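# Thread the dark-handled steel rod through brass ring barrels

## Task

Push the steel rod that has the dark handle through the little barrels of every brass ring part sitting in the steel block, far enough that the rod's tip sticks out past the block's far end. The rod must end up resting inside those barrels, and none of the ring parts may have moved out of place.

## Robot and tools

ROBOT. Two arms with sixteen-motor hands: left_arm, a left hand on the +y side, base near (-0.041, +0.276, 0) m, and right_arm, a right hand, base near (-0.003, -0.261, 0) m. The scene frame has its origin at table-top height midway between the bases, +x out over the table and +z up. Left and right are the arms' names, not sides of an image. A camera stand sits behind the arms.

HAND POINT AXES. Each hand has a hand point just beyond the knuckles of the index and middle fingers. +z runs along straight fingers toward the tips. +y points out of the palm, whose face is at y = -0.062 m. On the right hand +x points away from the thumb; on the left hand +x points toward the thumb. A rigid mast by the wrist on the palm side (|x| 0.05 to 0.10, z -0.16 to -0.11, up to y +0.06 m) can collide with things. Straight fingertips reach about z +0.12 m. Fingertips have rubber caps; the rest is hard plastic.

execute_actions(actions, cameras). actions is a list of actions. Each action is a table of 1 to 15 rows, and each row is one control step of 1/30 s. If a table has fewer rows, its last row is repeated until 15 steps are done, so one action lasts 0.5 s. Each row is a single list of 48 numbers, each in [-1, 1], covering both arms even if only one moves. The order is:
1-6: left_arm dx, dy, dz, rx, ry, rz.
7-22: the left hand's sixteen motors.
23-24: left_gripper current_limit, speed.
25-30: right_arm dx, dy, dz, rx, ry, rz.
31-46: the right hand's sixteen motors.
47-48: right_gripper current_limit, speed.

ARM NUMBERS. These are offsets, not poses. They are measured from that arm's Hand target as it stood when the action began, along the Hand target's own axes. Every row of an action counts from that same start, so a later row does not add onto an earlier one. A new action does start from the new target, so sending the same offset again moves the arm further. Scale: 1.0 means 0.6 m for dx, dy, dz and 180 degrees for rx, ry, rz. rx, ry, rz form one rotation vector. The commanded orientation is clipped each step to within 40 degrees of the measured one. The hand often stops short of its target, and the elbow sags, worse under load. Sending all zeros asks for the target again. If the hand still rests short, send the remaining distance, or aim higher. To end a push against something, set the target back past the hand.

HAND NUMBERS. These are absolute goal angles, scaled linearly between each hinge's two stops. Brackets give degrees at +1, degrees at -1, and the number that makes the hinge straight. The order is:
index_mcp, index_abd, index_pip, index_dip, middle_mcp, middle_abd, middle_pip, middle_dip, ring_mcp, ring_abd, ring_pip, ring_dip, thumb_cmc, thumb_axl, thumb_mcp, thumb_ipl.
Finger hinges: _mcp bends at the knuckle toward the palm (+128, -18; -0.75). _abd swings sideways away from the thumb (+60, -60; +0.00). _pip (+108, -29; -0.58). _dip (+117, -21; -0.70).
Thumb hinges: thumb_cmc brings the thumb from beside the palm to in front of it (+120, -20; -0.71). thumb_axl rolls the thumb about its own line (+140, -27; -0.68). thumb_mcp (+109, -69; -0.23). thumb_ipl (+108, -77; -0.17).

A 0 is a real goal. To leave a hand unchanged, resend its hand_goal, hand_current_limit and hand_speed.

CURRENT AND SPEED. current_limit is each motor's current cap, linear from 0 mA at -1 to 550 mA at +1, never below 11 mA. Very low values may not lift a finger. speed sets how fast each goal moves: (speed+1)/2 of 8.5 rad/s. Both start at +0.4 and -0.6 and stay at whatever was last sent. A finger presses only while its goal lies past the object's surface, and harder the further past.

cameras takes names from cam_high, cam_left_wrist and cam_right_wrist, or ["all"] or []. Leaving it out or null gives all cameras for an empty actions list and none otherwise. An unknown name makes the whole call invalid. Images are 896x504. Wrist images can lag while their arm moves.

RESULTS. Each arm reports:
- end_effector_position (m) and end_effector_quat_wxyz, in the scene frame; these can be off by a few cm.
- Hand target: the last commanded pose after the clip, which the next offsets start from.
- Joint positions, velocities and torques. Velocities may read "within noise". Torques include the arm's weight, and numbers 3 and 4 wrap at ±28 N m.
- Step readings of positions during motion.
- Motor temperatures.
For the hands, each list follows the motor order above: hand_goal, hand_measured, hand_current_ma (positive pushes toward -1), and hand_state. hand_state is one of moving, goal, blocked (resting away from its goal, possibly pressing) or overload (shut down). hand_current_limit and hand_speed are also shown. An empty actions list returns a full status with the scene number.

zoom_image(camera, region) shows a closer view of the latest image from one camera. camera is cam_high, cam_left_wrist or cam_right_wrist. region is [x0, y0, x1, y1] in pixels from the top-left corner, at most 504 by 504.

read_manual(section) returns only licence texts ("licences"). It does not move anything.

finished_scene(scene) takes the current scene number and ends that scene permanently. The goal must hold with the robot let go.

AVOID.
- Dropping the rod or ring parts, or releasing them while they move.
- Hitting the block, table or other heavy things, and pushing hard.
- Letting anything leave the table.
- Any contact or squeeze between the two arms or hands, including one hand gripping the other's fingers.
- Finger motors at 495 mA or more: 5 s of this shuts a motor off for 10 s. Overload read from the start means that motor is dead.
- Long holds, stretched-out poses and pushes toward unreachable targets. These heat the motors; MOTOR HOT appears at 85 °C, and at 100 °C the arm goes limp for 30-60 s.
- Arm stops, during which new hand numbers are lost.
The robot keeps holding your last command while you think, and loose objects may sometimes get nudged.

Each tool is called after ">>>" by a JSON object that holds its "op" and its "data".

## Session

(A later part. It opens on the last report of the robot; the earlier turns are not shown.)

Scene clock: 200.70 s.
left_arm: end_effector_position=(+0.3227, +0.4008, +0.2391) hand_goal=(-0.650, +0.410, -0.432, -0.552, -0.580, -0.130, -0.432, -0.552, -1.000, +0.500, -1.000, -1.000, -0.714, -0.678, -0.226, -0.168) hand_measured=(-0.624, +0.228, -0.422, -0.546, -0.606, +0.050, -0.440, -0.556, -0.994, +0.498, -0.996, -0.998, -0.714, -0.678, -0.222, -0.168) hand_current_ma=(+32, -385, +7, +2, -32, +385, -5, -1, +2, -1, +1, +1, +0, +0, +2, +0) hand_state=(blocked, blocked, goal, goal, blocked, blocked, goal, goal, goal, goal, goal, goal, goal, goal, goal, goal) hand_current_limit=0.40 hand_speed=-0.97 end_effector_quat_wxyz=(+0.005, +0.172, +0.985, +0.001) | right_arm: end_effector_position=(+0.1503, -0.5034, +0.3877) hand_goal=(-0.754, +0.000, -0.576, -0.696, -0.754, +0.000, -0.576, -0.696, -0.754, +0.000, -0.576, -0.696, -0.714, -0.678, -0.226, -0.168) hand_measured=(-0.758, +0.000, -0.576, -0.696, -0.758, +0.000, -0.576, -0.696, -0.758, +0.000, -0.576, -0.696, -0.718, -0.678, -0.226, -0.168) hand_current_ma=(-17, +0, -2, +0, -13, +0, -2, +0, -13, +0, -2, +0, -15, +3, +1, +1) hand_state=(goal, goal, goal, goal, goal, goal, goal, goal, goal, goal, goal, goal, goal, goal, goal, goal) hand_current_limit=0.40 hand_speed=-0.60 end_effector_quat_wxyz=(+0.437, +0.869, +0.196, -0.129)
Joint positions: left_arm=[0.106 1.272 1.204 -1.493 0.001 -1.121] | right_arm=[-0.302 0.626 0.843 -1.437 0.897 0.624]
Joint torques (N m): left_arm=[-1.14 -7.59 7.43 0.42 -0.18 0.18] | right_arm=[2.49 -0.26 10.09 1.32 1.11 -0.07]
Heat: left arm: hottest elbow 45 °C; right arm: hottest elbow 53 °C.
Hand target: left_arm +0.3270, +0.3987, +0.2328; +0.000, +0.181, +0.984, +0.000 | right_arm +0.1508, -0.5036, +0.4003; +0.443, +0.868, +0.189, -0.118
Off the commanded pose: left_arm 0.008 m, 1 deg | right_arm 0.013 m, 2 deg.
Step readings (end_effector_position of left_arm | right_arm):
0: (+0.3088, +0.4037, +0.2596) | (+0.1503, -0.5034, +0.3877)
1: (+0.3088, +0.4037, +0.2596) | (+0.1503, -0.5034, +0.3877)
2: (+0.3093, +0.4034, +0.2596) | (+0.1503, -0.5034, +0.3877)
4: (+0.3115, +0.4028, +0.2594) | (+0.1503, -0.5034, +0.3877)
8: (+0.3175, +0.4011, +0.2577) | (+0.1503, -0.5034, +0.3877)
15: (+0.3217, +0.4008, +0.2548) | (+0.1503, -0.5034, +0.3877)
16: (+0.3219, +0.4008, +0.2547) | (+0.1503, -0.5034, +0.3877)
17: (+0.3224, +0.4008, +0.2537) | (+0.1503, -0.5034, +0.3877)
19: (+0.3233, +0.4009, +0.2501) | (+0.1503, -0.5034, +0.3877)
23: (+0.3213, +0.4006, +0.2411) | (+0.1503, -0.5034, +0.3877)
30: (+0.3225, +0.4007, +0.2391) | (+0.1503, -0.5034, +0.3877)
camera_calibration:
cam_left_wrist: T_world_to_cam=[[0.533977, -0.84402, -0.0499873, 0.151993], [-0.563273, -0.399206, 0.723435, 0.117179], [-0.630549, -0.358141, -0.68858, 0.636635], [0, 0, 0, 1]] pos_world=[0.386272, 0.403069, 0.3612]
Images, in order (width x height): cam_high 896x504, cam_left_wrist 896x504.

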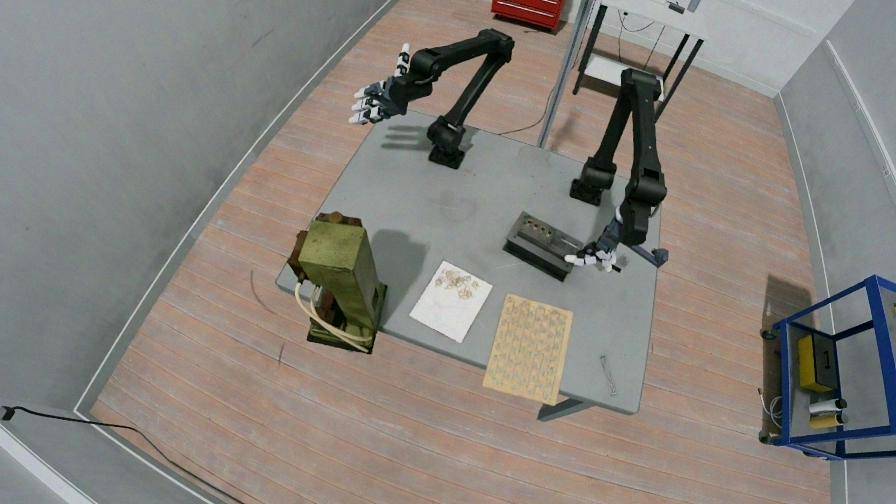

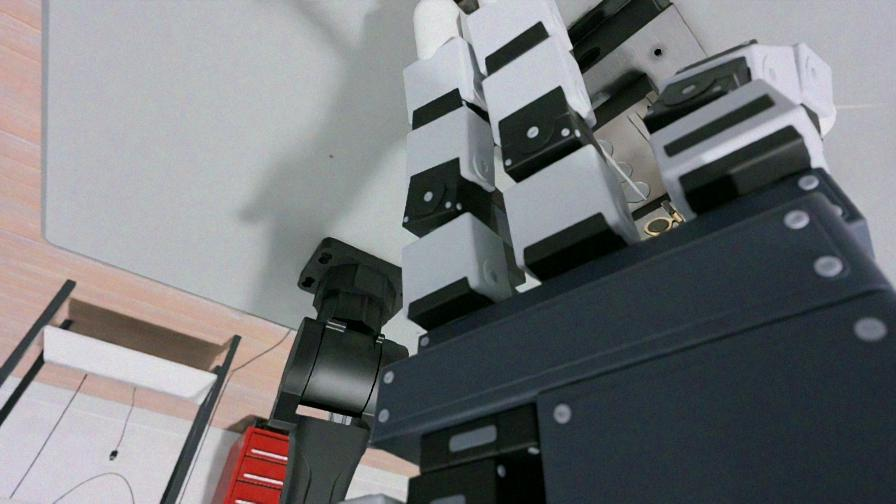

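>>> {"op": "execute_actions", "data": {"actions": [[[0,0,0.022,0,0,0,-0.65,0.41,-0.431,-0.551,-0.58,-0.13,-0.431,-0.551,-1,0.5,-1,-1,-0.714,-0.678,-0.226,-0.168,0.4,-0.97,0,0,0,0,0,0,-0.754,0,-0.576,-0.696,-0.754,0,-0.576,-0.696,-0.754,0,-0.576,-0.696,-0.714,-0.678,-0.226,-0.168,0.4,-0.6]]], "cameras": ["cam_left_wrist", "cam_high"]}}

>>> {"op": "zoom_image", "data": {"camera": "cam_left_wrist", "region": [610, 170, 690, 245]}}

>>> {"op": "zoom_image", "data": {"camera": "cam_high", "region": [540, 220, 600, 260]}}

Scene clock: 203.43 s.
left_arm: end_effector_position=(+0.3229, +0.4008, +0.2263) hand_goal=(-0.650, +0.410, -0.432, -0.552, -0.580, -0.130, -0.432, -0.552, -1.000, +0.500, -1.000, -1.000, -0.714, -0.678, -0.226, -0.168) hand_measured=(-0.624, +0.228, -0.422, -0.546, -0.606, +0.050, -0.440, -0.556, -0.994, +0.498, -0.996, -0.998, -0.714, -0.678, -0.222, -0.168) hand_current_ma=(+32, -385, +7, +2, -32, +385, -5, -1, +2, -1, +1, +1, +0, +0, +2, +0) hand_state=(blocked, blocked, goal, goal, blocked, blocked, goal, goal, goal, goal, goal, goal, goal, goal, goal, goal) hand_current_limit=0.40 hand_speed=-0.97 end_effector_quat_wxyz=(+0.005, +0.172, +0.985, +0.001) | right_arm: end_effector_position=(+0.1503, -0.5034, +0.3877) hand_goal=(-0.754, +0.000, -0.576, -0.696, -0.754, +0.000, -0.576, -0.696, -0.754, +0.000, -0.576, -0.696, -0.714, -0.678, -0.226, -0.168) hand_measured=(-0.758, +0.000, -0.576, -0.696, -0.758, +0.000, -0.576, -0.696, -0.758, +0.000, -0.576, -0.696, -0.718, -0.678, -0.226, -0.168) hand_current_ma=(-17, +0, -2, +0, -13, +0, -2, +0, -13, +0, -2, +0, -15, +3, +1, +1) hand_state=(goal, goal, goal, goal, goal, goal, goal, goal, goal, goal, goal, goal, goal, goal, goal, goal) hand_current_limit=0.40 hand_speed=-0.60 end_effector_quat_wxyz=(+0.437, +0.869, +0.196, -0.129)
Joint positions: left_arm=[0.106 1.274 1.173 -1.458 0.001 -1.121] | right_arm=[-0.302 0.626 0.843 -1.437 0.897 0.624]
Joint torques (N m): left_arm=[-1.14 -7.65 7.21 0.54 -0.19 0.19] | right_arm=[1.9 -0.09 10.32 1.44 1.16 -0.11]
Heat: left arm: hottest elbow 45 °C; right arm: hottest elbow 53 °C.
Hand target: left_arm +0.3269, +0.3987, +0.2197; +0.000, +0.181, +0.984, +0.000 | right_arm +0.1508, -0.5036, +0.4003; +0.443, +0.868, +0.189, -0.118
Off the commanded pose: left_arm 0.008 m, 1 deg | right_arm 0.013 m, 2 deg.
Step readings (end_effector_position of left_arm | right_arm):
0: (+0.3227, +0.4008, +0.2391) | (+0.1503, -0.5034, +0.3877)
1: (+0.3227, +0.4008, +0.2390) | (+0.1503, -0.5034, +0.3877)
2: (+0.3230, +0.4008, +0.2383) | (+0.1503, -0.5034, +0.3877)
4: (+0.3238, +0.4009, +0.2351) | (+0.1503, -0.5034, +0.3877)
8: (+0.3221, +0.4007, +0.2281) | (+0.1503, -0.5034, +0.3877)
15: (+0.3228, +0.4008, +0.2263) | (+0.1503, -0.5034, +0.3877)
camera_calibration:
cam_left_wrist: T_world_to_cam=[[0.534047, -0.844005, -0.0495014, 0.151104], [-0.564112, -0.399331, 0.722712, 0.127048], [-0.62974, -0.358038, -0.689374, 0.627873], [0, 0, 0, 1]] pos_world=[0.386369, 0.403069, 0.348501]
Images, in order (width x height): cam_high 896x504, cam_left_wrist 896x504.

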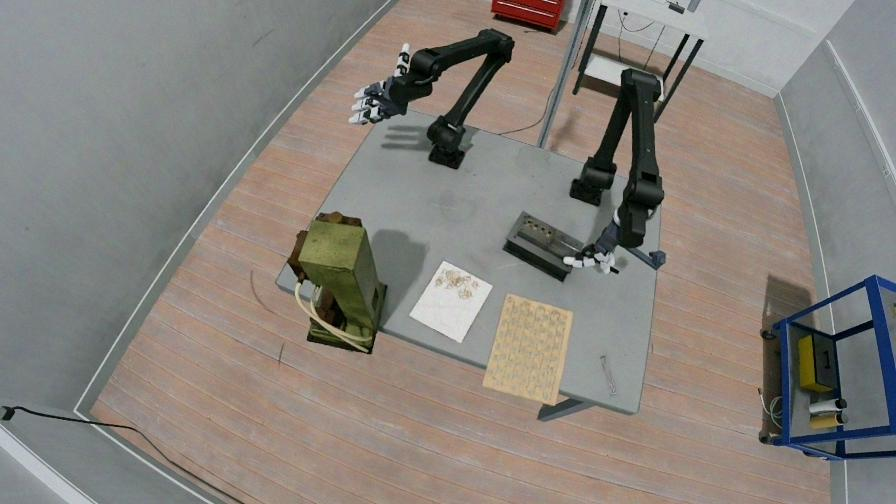

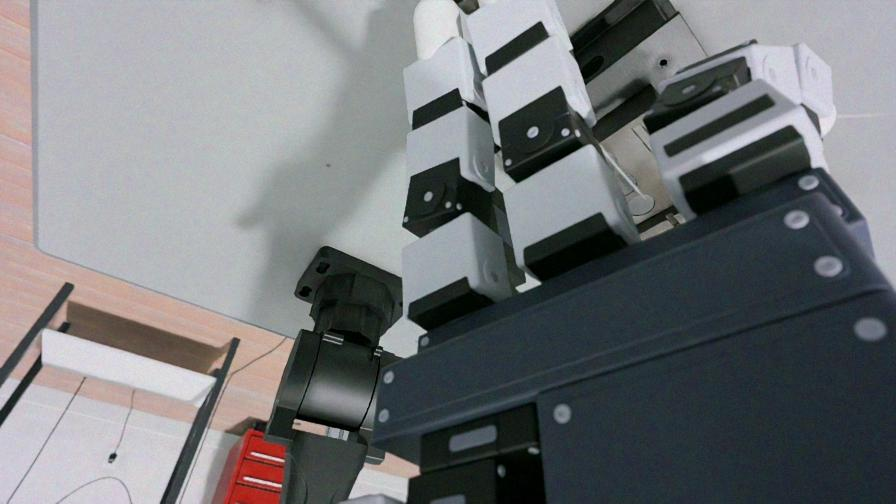

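Scaled by 6.300 from the camera's 896x504 image, which has a finer 1280x720 frame.

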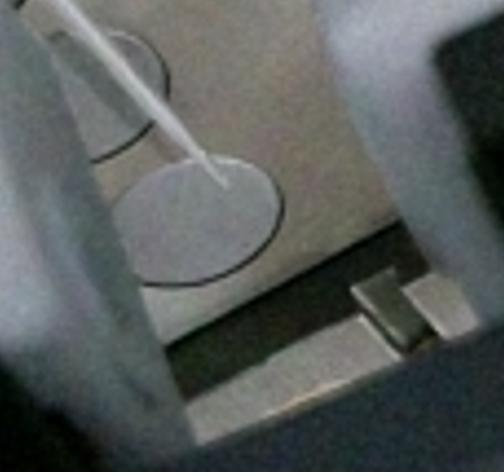

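Scaled by 8.400 from the camera's 896x504 image, which has a finer 1280x720 frame.

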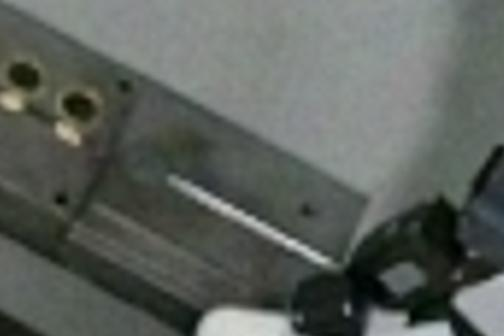

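>>> {"op": "execute_actions", "data": {"actions": [[[0,0,0.009,0,0,0.004,-0.65,0.41,-0.431,-0.551,-0.58,-0.13,-0.431,-0.551,-1,0.5,-1,-1,-0.714,-0.678,-0.226,-0.168,0.4,-0.97,0,0,0,0,0,0,-0.754,0,-0.576,-0.696,-0.754,0,-0.576,-0.696,-0.754,0,-0.576,-0.696,-0.714,-0.678,-0.226,-0.168,0.4,-0.6]]], "cameras": ["cam_left_wrist", "cam_high"]}}

>>> {"op": "zoom_image", "data": {"camera": "cam_left_wrist", "region": [610, 170, 690, 245]}}

>>> {"op": "zoom_image", "data": {"camera": "cam_high", "region": [540, 220, 600, 260]}}

Scene clock: 208.97 s.
left_arm: end_effector_position=(+0.3234, +0.4006, +0.2208) hand_goal=(-0.650, +0.410, -0.432, -0.552, -0.580, -0.130, -0.432, -0.552, -1.000, +0.500, -1.000, -1.000, -0.714, -0.678, -0.226, -0.168) hand_measured=(-0.624, +0.228, -0.422, -0.546, -0.606, +0.050, -0.440, -0.556, -0.994, +0.498, -0.996, -0.998, -0.714, -0.678, -0.222, -0.168) hand_current_ma=(+32, -385, +7, +2, -32, +385, -5, -1, +2, -1, +1, +1, +0, +0, +2, +0) hand_state=(blocked, blocked, goal, goal, blocked, blocked, goal, goal, goal, goal, goal, goal, goal, goal, goal, goal) hand_current_limit=0.40 hand_speed=-0.97 end_effector_quat_wxyz=(+0.005, +0.178, +0.984, +0.001) | right_arm: end_effector_position=(+0.1503, -0.5034, +0.3877) hand_goal=(-0.754, +0.000, -0.576, -0.696, -0.754, +0.000, -0.576, -0.696, -0.754, +0.000, -0.576, -0.696, -0.714, -0.678, -0.226, -0.168) hand_measured=(-0.758, +0.000, -0.576, -0.696, -0.758, +0.000, -0.576, -0.696, -0.758, +0.000, -0.576, -0.696, -0.718, -0.678, -0.226, -0.168) hand_current_ma=(-17, +0, -2, +0, -13, +0, -2, +0, -13, +0, -2, +0, -15, +3, +1, +1) hand_state=(goal, goal, goal, goal, goal, goal, goal, goal, goal, goal, goal, goal, goal, goal, goal, goal) hand_current_limit=0.40 hand_speed=-0.60 end_effector_quat_wxyz=(+0.437, +0.869, +0.196, -0.129)
Joint positions: left_arm=[0.106 1.274 1.158 -1.444 0.001 -1.108] | right_arm=[-0.302 0.626 0.843 -1.437 0.897 0.624]
Joint torques (N m): left_arm=[-1.61 -7.12 7.24 0.51 -0.19 0.22] | right_arm=[2.32 -1.14 10.33 1.57 1.13 -0.09]
Heat: left arm: hottest elbow 44 °C; right arm: hottest elbow 53 °C.
Hand target: left_arm +0.3269, +0.3987, +0.2143; +0.000, +0.187, +0.982, +0.000 | right_arm +0.1508, -0.5036, +0.4003; +0.443, +0.868, +0.189, -0.118
Off the commanded pose: left_arm 0.008 m, 1 deg | right_arm 0.013 m, 2 deg.
Step readings (end_effector_position of left_arm | right_arm):
0: (+0.3229, +0.4008, +0.2263) | (+0.1503, -0.5034, +0.3877)
1: (+0.3230, +0.4008, +0.2263) | (+0.1503, -0.5034, +0.3877)
2: (+0.3232, +0.4008, +0.2261) | (+0.1503, -0.5034, +0.3877)
4: (+0.3236, +0.4008, +0.2246) | (+0.1503, -0.5034, +0.3877)
8: (+0.3228, +0.4006, +0.2214) | (+0.1503, -0.5034, +0.3877)
15: (+0.3232, +0.4006, +0.2208) | (+0.1503, -0.5034, +0.3877)
camera_calibration:
cam_left_wrist: T_world_to_cam=[[0.523016, -0.850864, -0.0498533, 0.156865], [-0.568951, -0.392083, 0.722887, 0.1298], [-0.634625, -0.349718, -0.689165, 0.622508], [0, 0, 0, 1]] pos_world=[0.386866, 0.402065, 0.343]
Images, in order (width x height): cam_high 896x504, cam_left_wrist 896x504.

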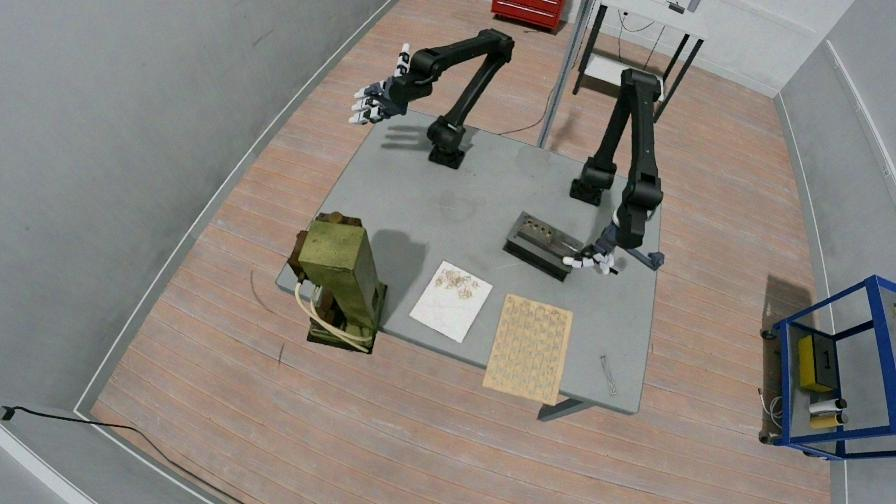

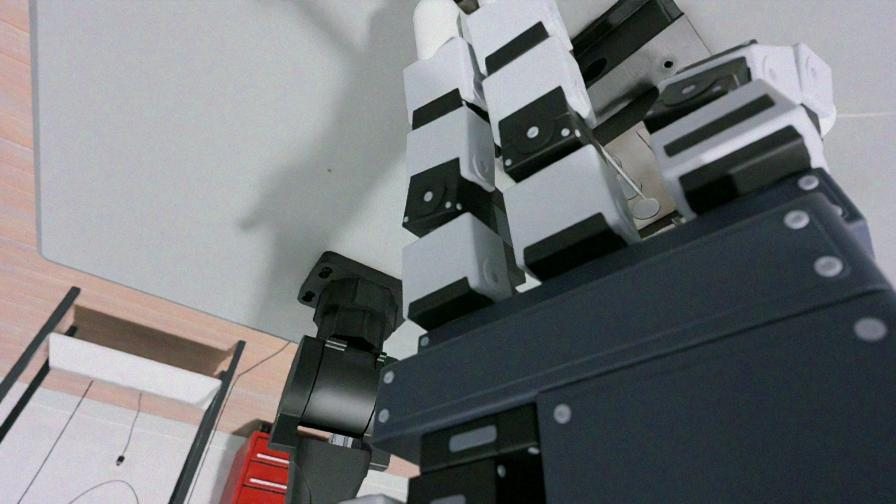

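Scaled by 6.300 from the camera's 896x504 image, which has a finer 1280x720 frame.

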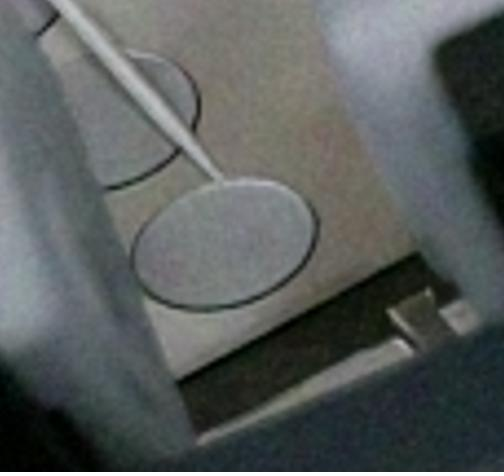

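Scaled by 8.400 from the camera's 896x504 image, which has a finer 1280x720 frame.

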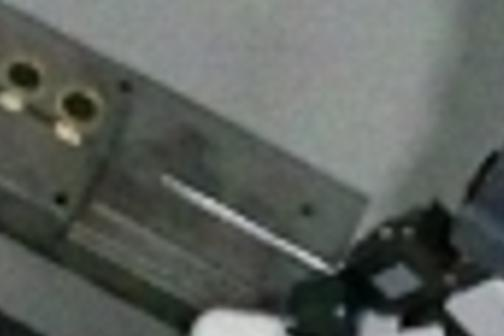

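>>> {"op": "zoom_image", "data": {"camera": "cam_high", "region": [520, 215, 566, 250]}}

>>> {"op": "zoom_image", "data": {"camera": "cam_left_wrist", "region": [620, 170, 690, 230]}}

Scaled by 10.957 from the camera's 896x504 image, which has a finer 1280x720 frame.

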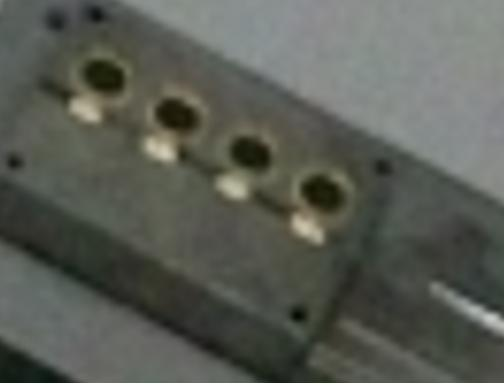

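Scaled by 7.200 from the camera's 896x504 image, which has a finer 1280x720 frame.

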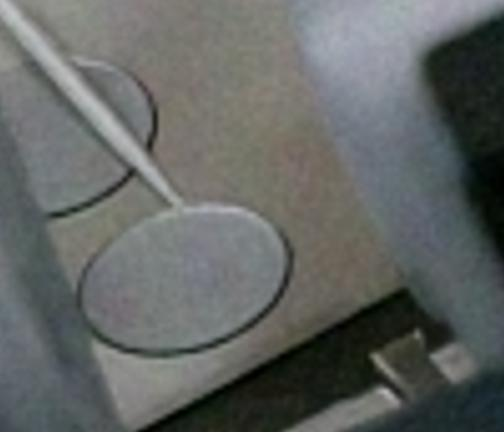

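>>> {"op": "execute_actions", "data": {"actions": [[[0,0,0.007,0,0,0,-0.65,0.41,-0.431,-0.551,-0.58,-0.13,-0.431,-0.551,-1,0.5,-1,-1,-0.714,-0.678,-0.226,-0.168,0.4,-0.97,0,0,0,0,0,0,-0.754,0,-0.576,-0.696,-0.754,0,-0.576,-0.696,-0.754,0,-0.576,-0.696,-0.714,-0.678,-0.226,-0.168,0.4,-0.6]]], "cameras": ["cam_left_wrist", "cam_high"]}}

>>> {"op": "zoom_image", "data": {"camera": "cam_left_wrist", "region": [620, 170, 690, 230]}}

>>> {"op": "zoom_image", "data": {"camera": "cam_high", "region": [540, 220, 600, 260]}}

Scene clock: 213.33 s.
left_arm: end_effector_position=(+0.3234, +0.4006, +0.2172) hand_goal=(-0.650, +0.410, -0.432, -0.552, -0.580, -0.130, -0.432, -0.552, -1.000, +0.500, -1.000, -1.000, -0.714, -0.678, -0.226, -0.168) hand_measured=(-0.624, +0.228, -0.422, -0.546, -0.606, +0.050, -0.440, -0.556, -0.994, +0.498, -0.996, -0.998, -0.714, -0.678, -0.222, -0.168) hand_current_ma=(+32, -385, +7, +2, -32, +385, -5, -1, +2, -1, +1, +1, +0, +0, +2, +0) hand_state=(blocked, blocked, goal, goal, blocked, blocked, goal, goal, goal, goal, goal, goal, goal, goal, goal, goal) hand_current_limit=0.40 hand_speed=-0.97 end_effector_quat_wxyz=(+0.006, +0.179, +0.984, +0.001) | right_arm: end_effector_position=(+0.1503, -0.5034, +0.3877) hand_goal=(-0.754, +0.000, -0.576, -0.696, -0.754, +0.000, -0.576, -0.696, -0.754, +0.000, -0.576, -0.696, -0.714, -0.678, -0.226, -0.168) hand_measured=(-0.758, +0.000, -0.576, -0.696, -0.758, +0.000, -0.576, -0.696, -0.758, +0.000, -0.576, -0.696, -0.718, -0.678, -0.226, -0.168) hand_current_ma=(-17, +0, -2, +0, -13, +0, -2, +0, -13, +0, -2, +0, -15, +3, +1, +1) hand_state=(goal, goal, goal, goal, goal, goal, goal, goal, goal, goal, goal, goal, goal, goal, goal, goal) hand_current_limit=0.40 hand_speed=-0.60 end_effector_quat_wxyz=(+0.437, +0.869, +0.196, -0.129)
Joint positions: left_arm=[0.106 1.274 1.149 -1.433 0.001 -1.107] | right_arm=[-0.302 0.626 0.843 -1.437 0.897 0.624]
Joint torques (N m): left_arm=[-1.44 -7.71 7.19 0.55 -0.16 0.19] | right_arm=[1.55 -0.56 10.14 1.48 1.11 -0.05]
Heat: left arm: hottest elbow 44 °C; right arm: hottest elbow 53 °C.
Hand target: left_arm +0.3269, +0.3987, +0.2101; +0.000, +0.187, +0.982, +0.000 | right_arm +0.1508, -0.5036, +0.4003; +0.443, +0.868, +0.189, -0.118
Off the commanded pose: left_arm 0.008 m, 1 deg | right_arm 0.013 m, 2 deg.
Step readings (end_effector_position of left_arm | right_arm):
0: (+0.3234, +0.4006, +0.2208) | (+0.1503, -0.5034, +0.3877)
1: (+0.3234, +0.4006, +0.2208) | (+0.1503, -0.5034, +0.3877)
2: (+0.3236, +0.4006, +0.2207) | (+0.1503, -0.5034, +0.3877)
4: (+0.3238, +0.4006, +0.2197) | (+0.1503, -0.5034, +0.3877)
8: (+0.3232, +0.4006, +0.2177) | (+0.1503, -0.5034, +0.3877)
15: (+0.3234, +0.4006, +0.2172) | (+0.1503, -0.5034, +0.3877)
camera_calibration:
cam_left_wrist: T_world_to_cam=[[0.522777, -0.851051, -0.0491495, 0.156726], [-0.570188, -0.391946, 0.721986, 0.132942], [-0.633711, -0.349414, -0.690159, 0.619828], [0, 0, 0, 1]] pos_world=[0.386661, 0.402064, 0.339501]
Images, in order (width x height): cam_high 896x504, cam_left_wrist 896x504.

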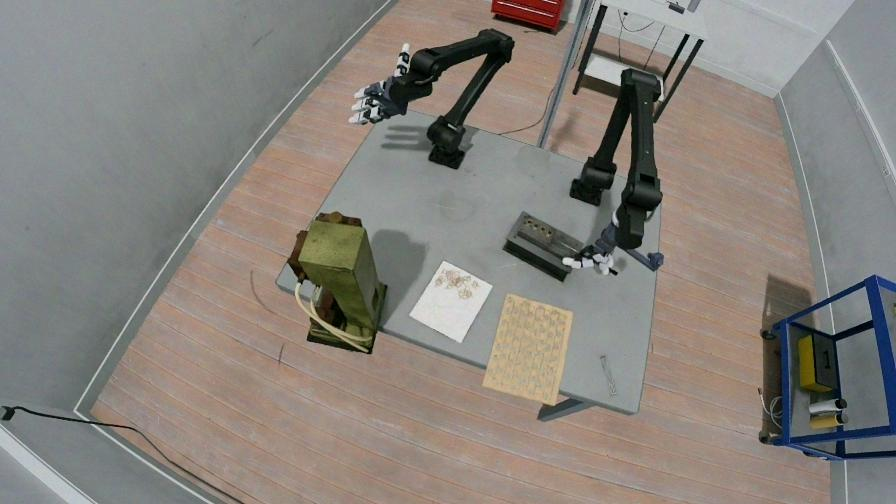

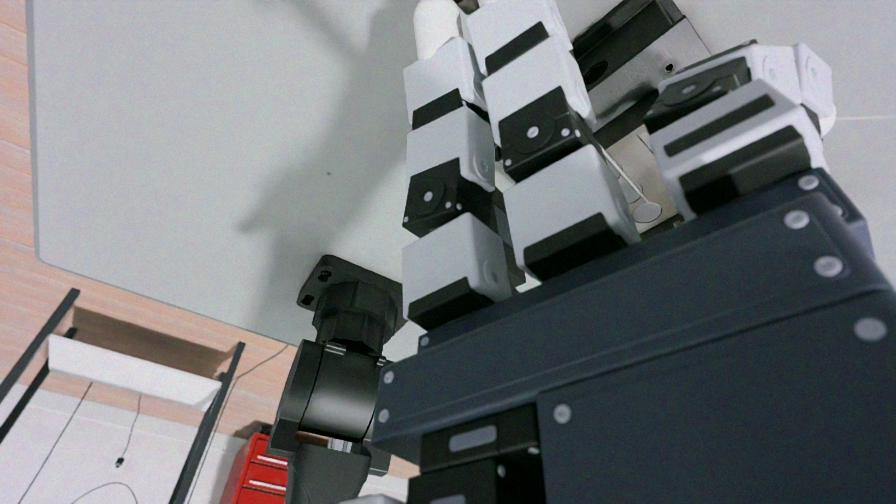

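Scaled by 7.200 from the camera's 896x504 image, which has a finer 1280x720 frame.

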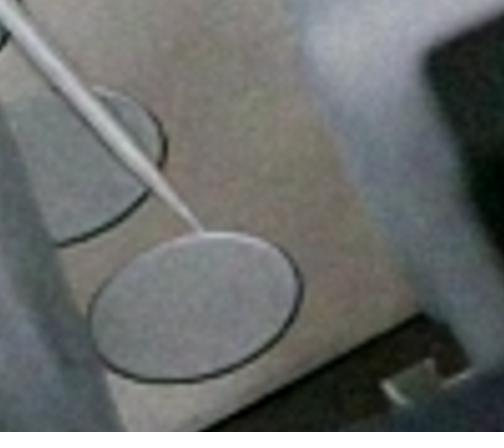

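Scaled by 8.400 from the camera's 896x504 image, which has a finer 1280x720 frame.

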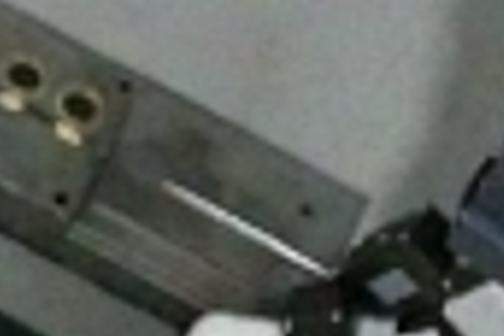

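>>> {"op": "execute_actions", "data": {"actions": [[[-0.02,0.008,-0.04,0,0,0,-0.65,0.41,-0.431,-0.551,-0.58,-0.13,-0.431,-0.551,-1,0.5,-1,-1,-0.714,-0.678,-0.226,-0.168,0.4,-0.97,0,0,0,0,0,0,-0.754,0,-0.576,-0.696,-0.754,0,-0.576,-0.696,-0.754,0,-0.576,-0.696,-0.714,-0.678,-0.226,-0.168,0.4,-0.6]]], "cameras": ["cam_left_wrist", "cam_high"]}}

>>> {"op": "zoom_image", "data": {"camera": "cam_left_wrist", "region": [620, 170, 690, 230]}}

>>> {"op": "zoom_image", "data": {"camera": "cam_high", "region": [540, 220, 600, 260]}}

Scene clock: 215.33 s.
left_arm: end_effector_position=(+0.3258, +0.4003, +0.2224) hand_goal=(-0.650, +0.410, -0.432, -0.552, -0.580, -0.130, -0.432, -0.552, -1.000, +0.500, -1.000, -1.000, -0.714, -0.678, -0.226, -0.168) hand_measured=(-0.624, +0.228, -0.422, -0.546, -0.606, +0.050, -0.440, -0.556, -0.994, +0.498, -0.996, -0.998, -0.714, -0.678, -0.222, -0.168) hand_current_ma=(+32, -385, +7, +2, -32, +385, -5, -1, +2, -1, +1, +1, +0, +0, +2, +0) hand_state=(blocked, blocked, goal, goal, blocked, blocked, goal, goal, goal, goal, goal, goal, goal, goal, goal, goal) hand_current_limit=0.40 hand_speed=-0.97 end_effector_quat_wxyz=(-0.010, +0.179, +0.984, -0.003) | right_arm: end_effector_position=(+0.1503, -0.5034, +0.3877) hand_goal=(-0.754, +0.000, -0.576, -0.696, -0.754, +0.000, -0.576, -0.696, -0.754, +0.000, -0.576, -0.696, -0.714, -0.678, -0.226, -0.168) hand_measured=(-0.758, +0.000, -0.576, -0.696, -0.758, +0.000, -0.576, -0.696, -0.758, +0.000, -0.576, -0.696, -0.718, -0.678, -0.226, -0.168) hand_current_ma=(-17, +0, -2, +0, -13, +0, -2, +0, -13, +0, -2, +0, -15, +3, +1, +1) hand_state=(goal, goal, goal, goal, goal, goal, goal, goal, goal, goal, goal, goal, goal, goal, goal, goal) hand_current_limit=0.40 hand_speed=-0.60 end_effector_quat_wxyz=(+0.437, +0.869, +0.196, -0.129)
Joint positions: left_arm=[0.105 1.3 1.186 -1.478 0.001 -1.107] | right_arm=[-0.302 0.626 0.843 -1.437 0.897 0.624]
Joint torques (N m): left_arm=[-1.61 -8.12 10.71 -0.1 -0.2 0.16] | right_arm=[2.55 -0.56 10.13 1.59 1.06 -0.09]
Heat: left arm: hottest elbow 44 °C; right arm: hottest elbow 53 °C.
Hand target: left_arm +0.3399, +0.3987, +0.2340; +0.000, +0.187, +0.982, +0.000 | right_arm +0.1508, -0.5036, +0.4003; +0.443, +0.868, +0.189, -0.118
Off the commanded pose: left_arm 0.018 m, 1 deg | right_arm 0.013 m, 2 deg.
Step readings (end_effector_position of left_arm | right_arm):
0: (+0.3234, +0.4006, +0.2172) | (+0.1503, -0.5034, +0.3877)
1: (+0.3234, +0.4006, +0.2171) | (+0.1503, -0.5034, +0.3877)
2: (+0.3232, +0.4006, +0.2168) | (+0.1503, -0.5034, +0.3877)
4: (+0.3215, +0.4003, +0.2161) | (+0.1503, -0.5034, +0.3877)
8: (+0.3230, +0.4003, +0.2173) | (+0.1503, -0.5034, +0.3877)
15: (+0.3261, +0.4003, +0.2222) | (+0.1503, -0.5034, +0.3877)
camera_calibration:
cam_left_wrist: T_world_to_cam=[[0.519668, -0.852039, -0.063049, 0.159838], [-0.547204, -0.388602, 0.741321, 0.11732], [-0.656135, -0.35074, -0.668183, 0.627801], [0, 0, 0, 1]] pos_world=[0.393057, 0.401974, 0.342592]
Images, in order (width x height): cam_high 896x504, cam_left_wrist 896x504.

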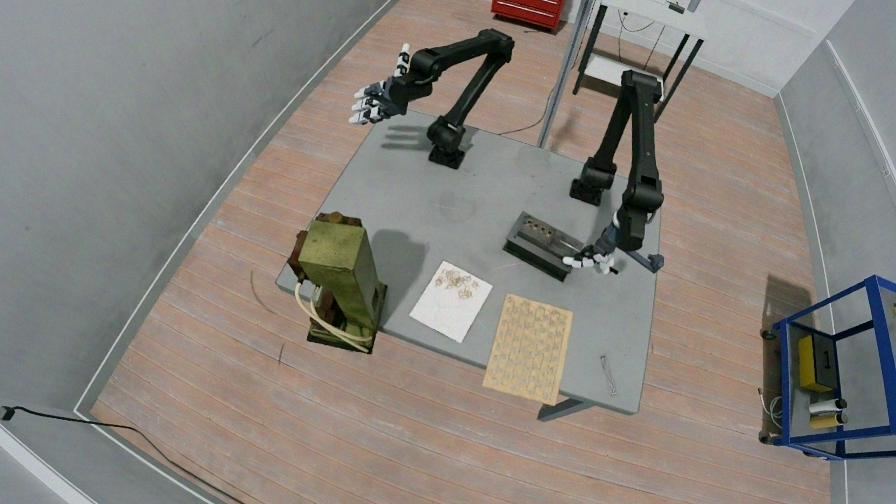

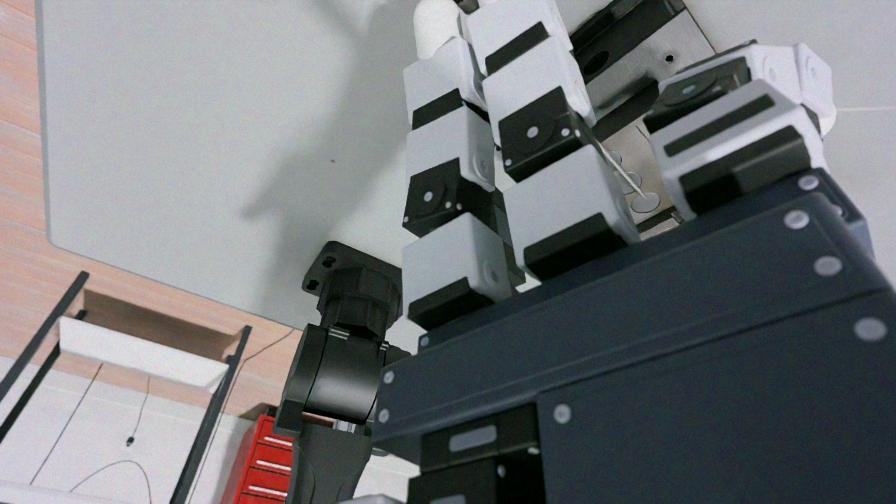

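Scaled by 7.200 from the camera's 896x504 image, which has a finer 1280x720 frame.

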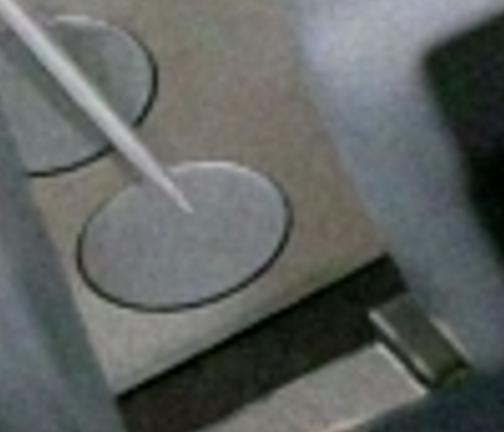

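Scaled by 8.400 from the camera's 896x504 image, which has a finer 1280x720 frame.

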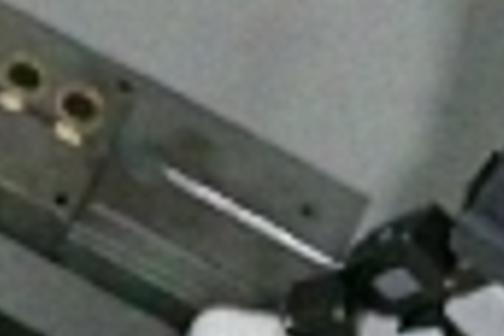

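>>> {"op": "execute_actions", "data": {"actions": [[[-0.014,0.0055,-0.0065,0,0,0,-0.65,0.41,-0.431,-0.551,-0.58,-0.13,-0.431,-0.551,-1,0.5,-1,-1,-0.714,-0.678,-0.226,-0.168,0.4,-0.97,0,0,0,0,0,0,-0.754,0,-0.576,-0.696,-0.754,0,-0.576,-0.696,-0.754,0,-0.576,-0.696,-0.714,-0.678,-0.226,-0.168,0.4,-0.6]]], "cameras": ["cam_left_wrist", "cam_high"]}}

>>> {"op": "zoom_image", "data": {"camera": "cam_left_wrist", "region": [620, 170, 690, 230]}}

>>> {"op": "zoom_image", "data": {"camera": "cam_high", "region": [520, 215, 590, 265]}}

Scene clock: 218.60 s.
left_arm: end_effector_position=(+0.3347, +0.4002, +0.2268) hand_goal=(-0.650, +0.410, -0.432, -0.552, -0.580, -0.130, -0.432, -0.552, -1.000, +0.500, -1.000, -1.000, -0.714, -0.678, -0.226, -0.168) hand_measured=(-0.624, +0.228, -0.422, -0.546, -0.606, +0.050, -0.440, -0.556, -0.994, +0.498, -0.996, -0.998, -0.714, -0.678, -0.222, -0.168) hand_current_ma=(+32, -385, +7, +2, -32, +385, -5, -1, +2, -1, +1, +1, +0, +0, +2, +0) hand_state=(blocked, blocked, goal, goal, blocked, blocked, goal, goal, goal, goal, goal, goal, goal, goal, goal, goal) hand_current_limit=0.40 hand_speed=-0.97 end_effector_quat_wxyz=(-0.009, +0.181, +0.984, -0.003) | right_arm: end_effector_position=(+0.1503, -0.5034, +0.3877) hand_goal=(-0.754, +0.000, -0.576, -0.696, -0.754, +0.000, -0.576, -0.696, -0.754, +0.000, -0.576, -0.696, -0.714, -0.678, -0.226, -0.168) hand_measured=(-0.758, +0.000, -0.576, -0.696, -0.758, +0.000, -0.576, -0.696, -0.758, +0.000, -0.576, -0.696, -0.718, -0.678, -0.226, -0.168) hand_current_ma=(-17, +0, -2, +0, -13, +0, -2, +0, -13, +0, -2, +0, -15, +3, +1, +1) hand_state=(goal, goal, goal, goal, goal, goal, goal, goal, goal, goal, goal, goal, goal, goal, goal, goal) hand_current_limit=0.40 hand_speed=-0.60 end_effector_quat_wxyz=(+0.437, +0.869, +0.196, -0.129)
Joint positions: left_arm=[0.102 1.321 1.217 -1.486 0.001 -1.107] | right_arm=[-0.302 0.626 0.843 -1.437 0.897 0.624]
Joint torques (N m): left_arm=[-1.61 -7.94 10.69 -0.09 -0.18 0.16] | right_arm=[2.84 -0.38 10.28 1.62 1.08 -0.15]
Heat: left arm: hottest elbow 45 °C; right arm: hottest elbow 54 °C.
Hand target: left_arm +0.3489, +0.3986, +0.2380; +0.000, +0.187, +0.982, +0.000 | right_arm +0.1508, -0.5036, +0.4003; +0.443, +0.868, +0.189, -0.118
Off the commanded pose: left_arm 0.018 m, 1 deg | right_arm 0.013 m, 2 deg.
Step readings (end_effector_position of left_arm | right_arm):
0: (+0.3258, +0.4003, +0.2224) | (+0.1503, -0.5034, +0.3877)
1: (+0.3258, +0.4003, +0.2224) | (+0.1503, -0.5034, +0.3877)
2: (+0.3261, +0.4003, +0.2228) | (+0.1503, -0.5034, +0.3877)
4: (+0.3280, +0.4002, +0.2240) | (+0.1503, -0.5034, +0.3877)
8: (+0.3339, +0.4002, +0.2265) | (+0.1503, -0.5034, +0.3877)
15: (+0.3348, +0.4002, +0.2268) | (+0.1503, -0.5034, +0.3877)
camera_calibration:
cam_left_wrist: T_world_to_cam=[[0.517428, -0.853434, -0.0626076, 0.156653], [-0.549102, -0.387247, 0.740626, 0.119084], [-0.65632, -0.348843, -0.668994, 0.636002], [0, 0, 0, 1]] pos_world=[0.401753, 0.401673, 0.347092]
Images, in order (width x height): cam_high 896x504, cam_left_wrist 896x504.

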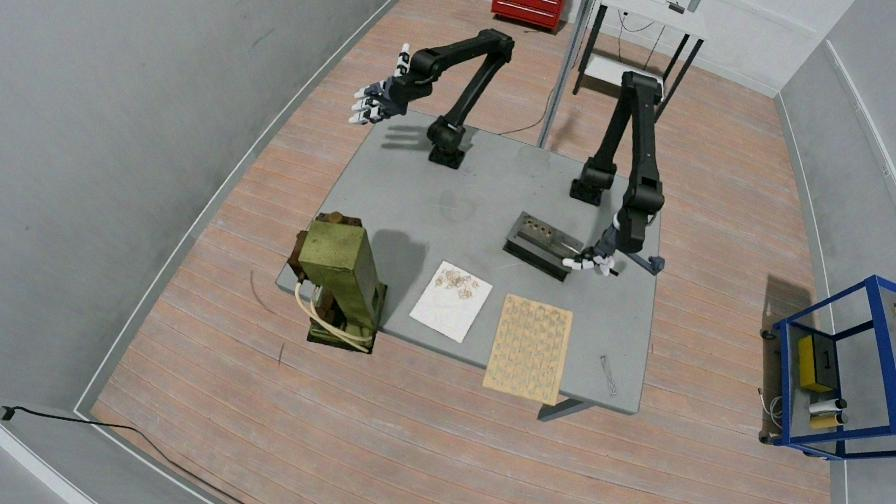

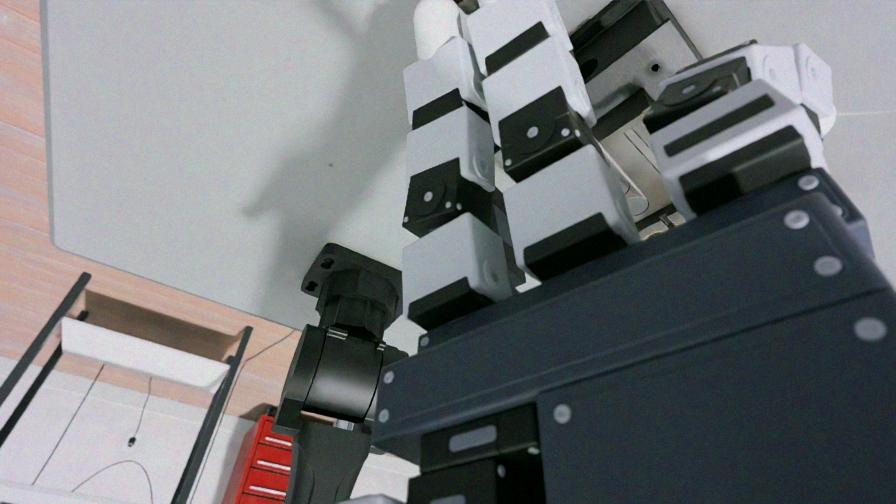

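Scaled by 7.200 from the camera's 896x504 image, which has a finer 1280x720 frame.

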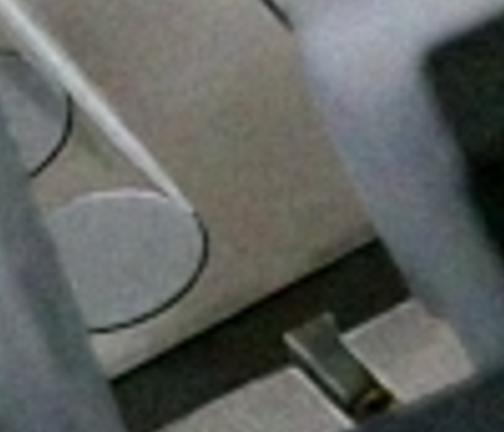

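Scaled by 7.200 from the camera's 896x504 image, which has a finer 1280x720 frame.

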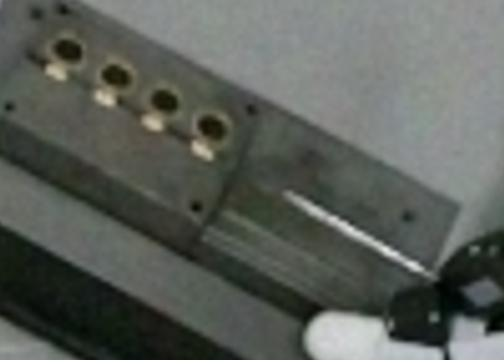

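>>> {"op": "execute_actions", "data": {"actions": [[[-0.007,-0.0254,-0.002,0,0,0,-0.65,0.41,-0.431,-0.551,-0.58,-0.13,-0.431,-0.551,-1,0.5,-1,-1,-0.714,-0.678,-0.226,-0.168,0.4,-0.97,0,0,0,0,0,0,-0.754,0,-0.576,-0.696,-0.754,0,-0.576,-0.696,-0.754,0,-0.576,-0.696,-0.714,-0.678,-0.226,-0.168,0.4,-0.6]]], "cameras": ["cam_left_wrist", "cam_high"]}}

>>> {"op": "zoom_image", "data": {"camera": "cam_left_wrist", "region": [620, 170, 690, 230]}}

>>> {"op": "zoom_image", "data": {"camera": "cam_high", "region": [520, 215, 590, 265]}}

Scene clock: 220.53 s.
left_arm: end_effector_position=(+0.3367, +0.3837, +0.2269) hand_goal=(-0.650, +0.410, -0.432, -0.552, -0.580, -0.130, -0.432, -0.552, -1.000, +0.500, -1.000, -1.000, -0.714, -0.678, -0.226, -0.168) hand_measured=(-0.624, +0.228, -0.422, -0.546, -0.606, +0.050, -0.440, -0.556, -0.994, +0.498, -0.996, -0.998, -0.714, -0.678, -0.222, -0.168) hand_current_ma=(+32, -385, +7, +2, -32, +385, -5, -1, +2, -1, +1, +1, +0, +0, +2, +0) hand_state=(blocked, blocked, goal, goal, blocked, blocked, goal, goal, goal, goal, goal, goal, goal, goal, goal, goal) hand_current_limit=0.40 hand_speed=-0.97 end_effector_quat_wxyz=(-0.011, +0.190, +0.982, -0.003) | right_arm: end_effector_position=(+0.1503, -0.5034, +0.3877) hand_goal=(-0.754, +0.000, -0.576, -0.696, -0.754, +0.000, -0.576, -0.696, -0.754, +0.000, -0.576, -0.696, -0.714, -0.678, -0.226, -0.168) hand_measured=(-0.758, +0.000, -0.576, -0.696, -0.758, +0.000, -0.576, -0.696, -0.758, +0.000, -0.576, -0.696, -0.718, -0.678, -0.226, -0.168) hand_current_ma=(-17, +0, -2, +0, -13, +0, -2, +0, -13, +0, -2, +0, -15, +3, +1, +1) hand_state=(goal, goal, goal, goal, goal, goal, goal, goal, goal, goal, goal, goal, goal, goal, goal, goal) hand_current_limit=0.40 hand_speed=-0.60 end_effector_quat_wxyz=(+0.437, +0.869, +0.196, -0.129)
Joint positions: left_arm=[0.058 1.321 1.217 -1.49 0.001 -1.132] | right_arm=[-0.302 0.626 0.843 -1.437 0.897 0.624]
Joint torques (N m): left_arm=[-1.9 -8.35 10.47 -0.02 -0.17 -0.01] | right_arm=[2.43 0.62 10.24 1.62 1.13 -0.11]
Heat: left arm: hottest elbow 45 °C; right arm: hottest elbow 54 °C.
Hand target: left_arm +0.3472, +0.3830, +0.2392; +0.000, +0.187, +0.982, +0.000 | right_arm +0.1508, -0.5036, +0.4003; +0.443, +0.868, +0.189, -0.118
Off the commanded pose: left_arm 0.016 m, 1 deg | right_arm 0.013 m, 2 deg.
Step readings (end_effector_position of left_arm | right_arm):
0: (+0.3347, +0.4002, +0.2268) | (+0.1503, -0.5034, +0.3877)
1: (+0.3347, +0.4002, +0.2268) | (+0.1503, -0.5034, +0.3877)
2: (+0.3349, +0.3995, +0.2268) | (+0.1503, -0.5034, +0.3877)
4: (+0.3354, +0.3963, +0.2269) | (+0.1503, -0.5034, +0.3877)
8: (+0.3371, +0.3865, +0.2268) | (+0.1503, -0.5034, +0.3877)
15: (+0.3369, +0.3837, +0.2268) | (+0.1503, -0.5034, +0.3877)
camera_calibration:
cam_left_wrist: T_world_to_cam=[[0.500139, -0.863491, -0.0651469, 0.15187], [-0.553789, -0.376779, 0.742533, 0.111002], [-0.665716, -0.335292, -0.666634, 0.62901], [0, 0, 0, 1]] pos_world=[0.404258, 0.383864, 0.346791]
Images, in order (width x height): cam_high 896x504, cam_left_wrist 896x504.

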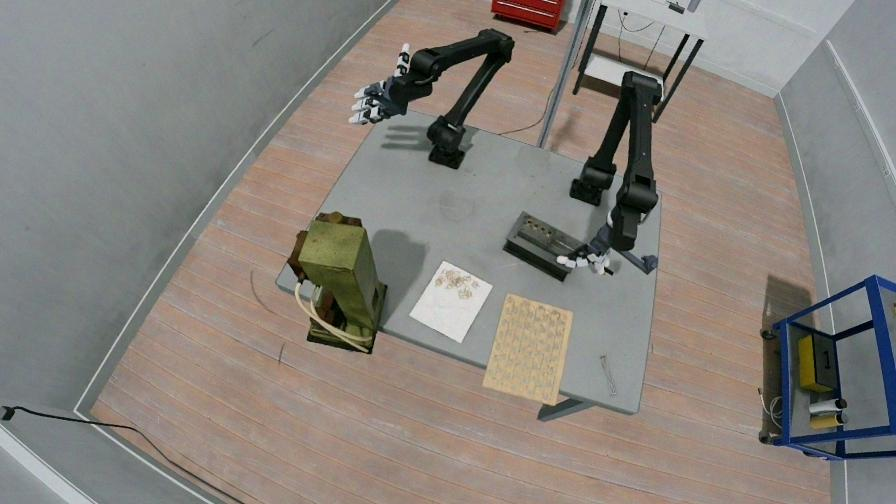

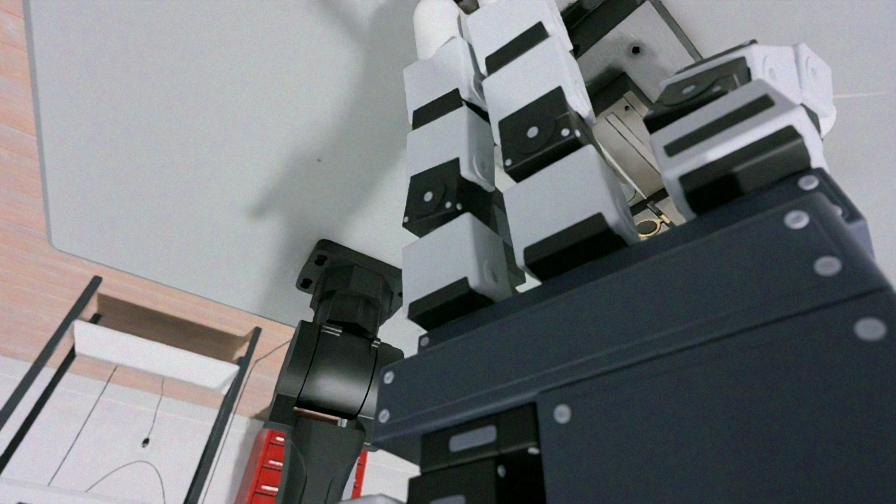

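Scaled by 7.200 from the camera's 896x504 image, which has a finer 1280x720 frame.

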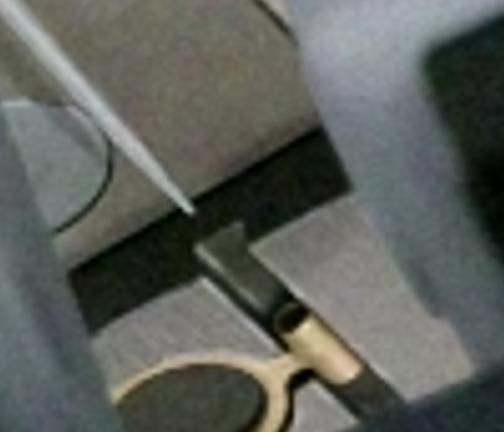

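Scaled by 7.200 from the camera's 896x504 image, which has a finer 1280x720 frame.

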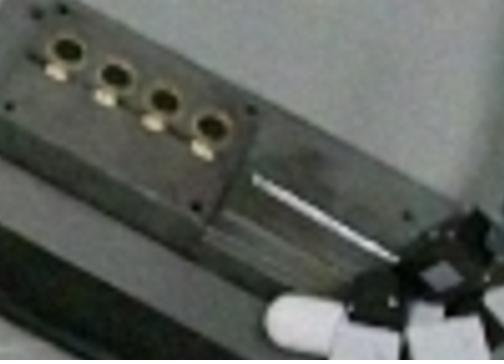

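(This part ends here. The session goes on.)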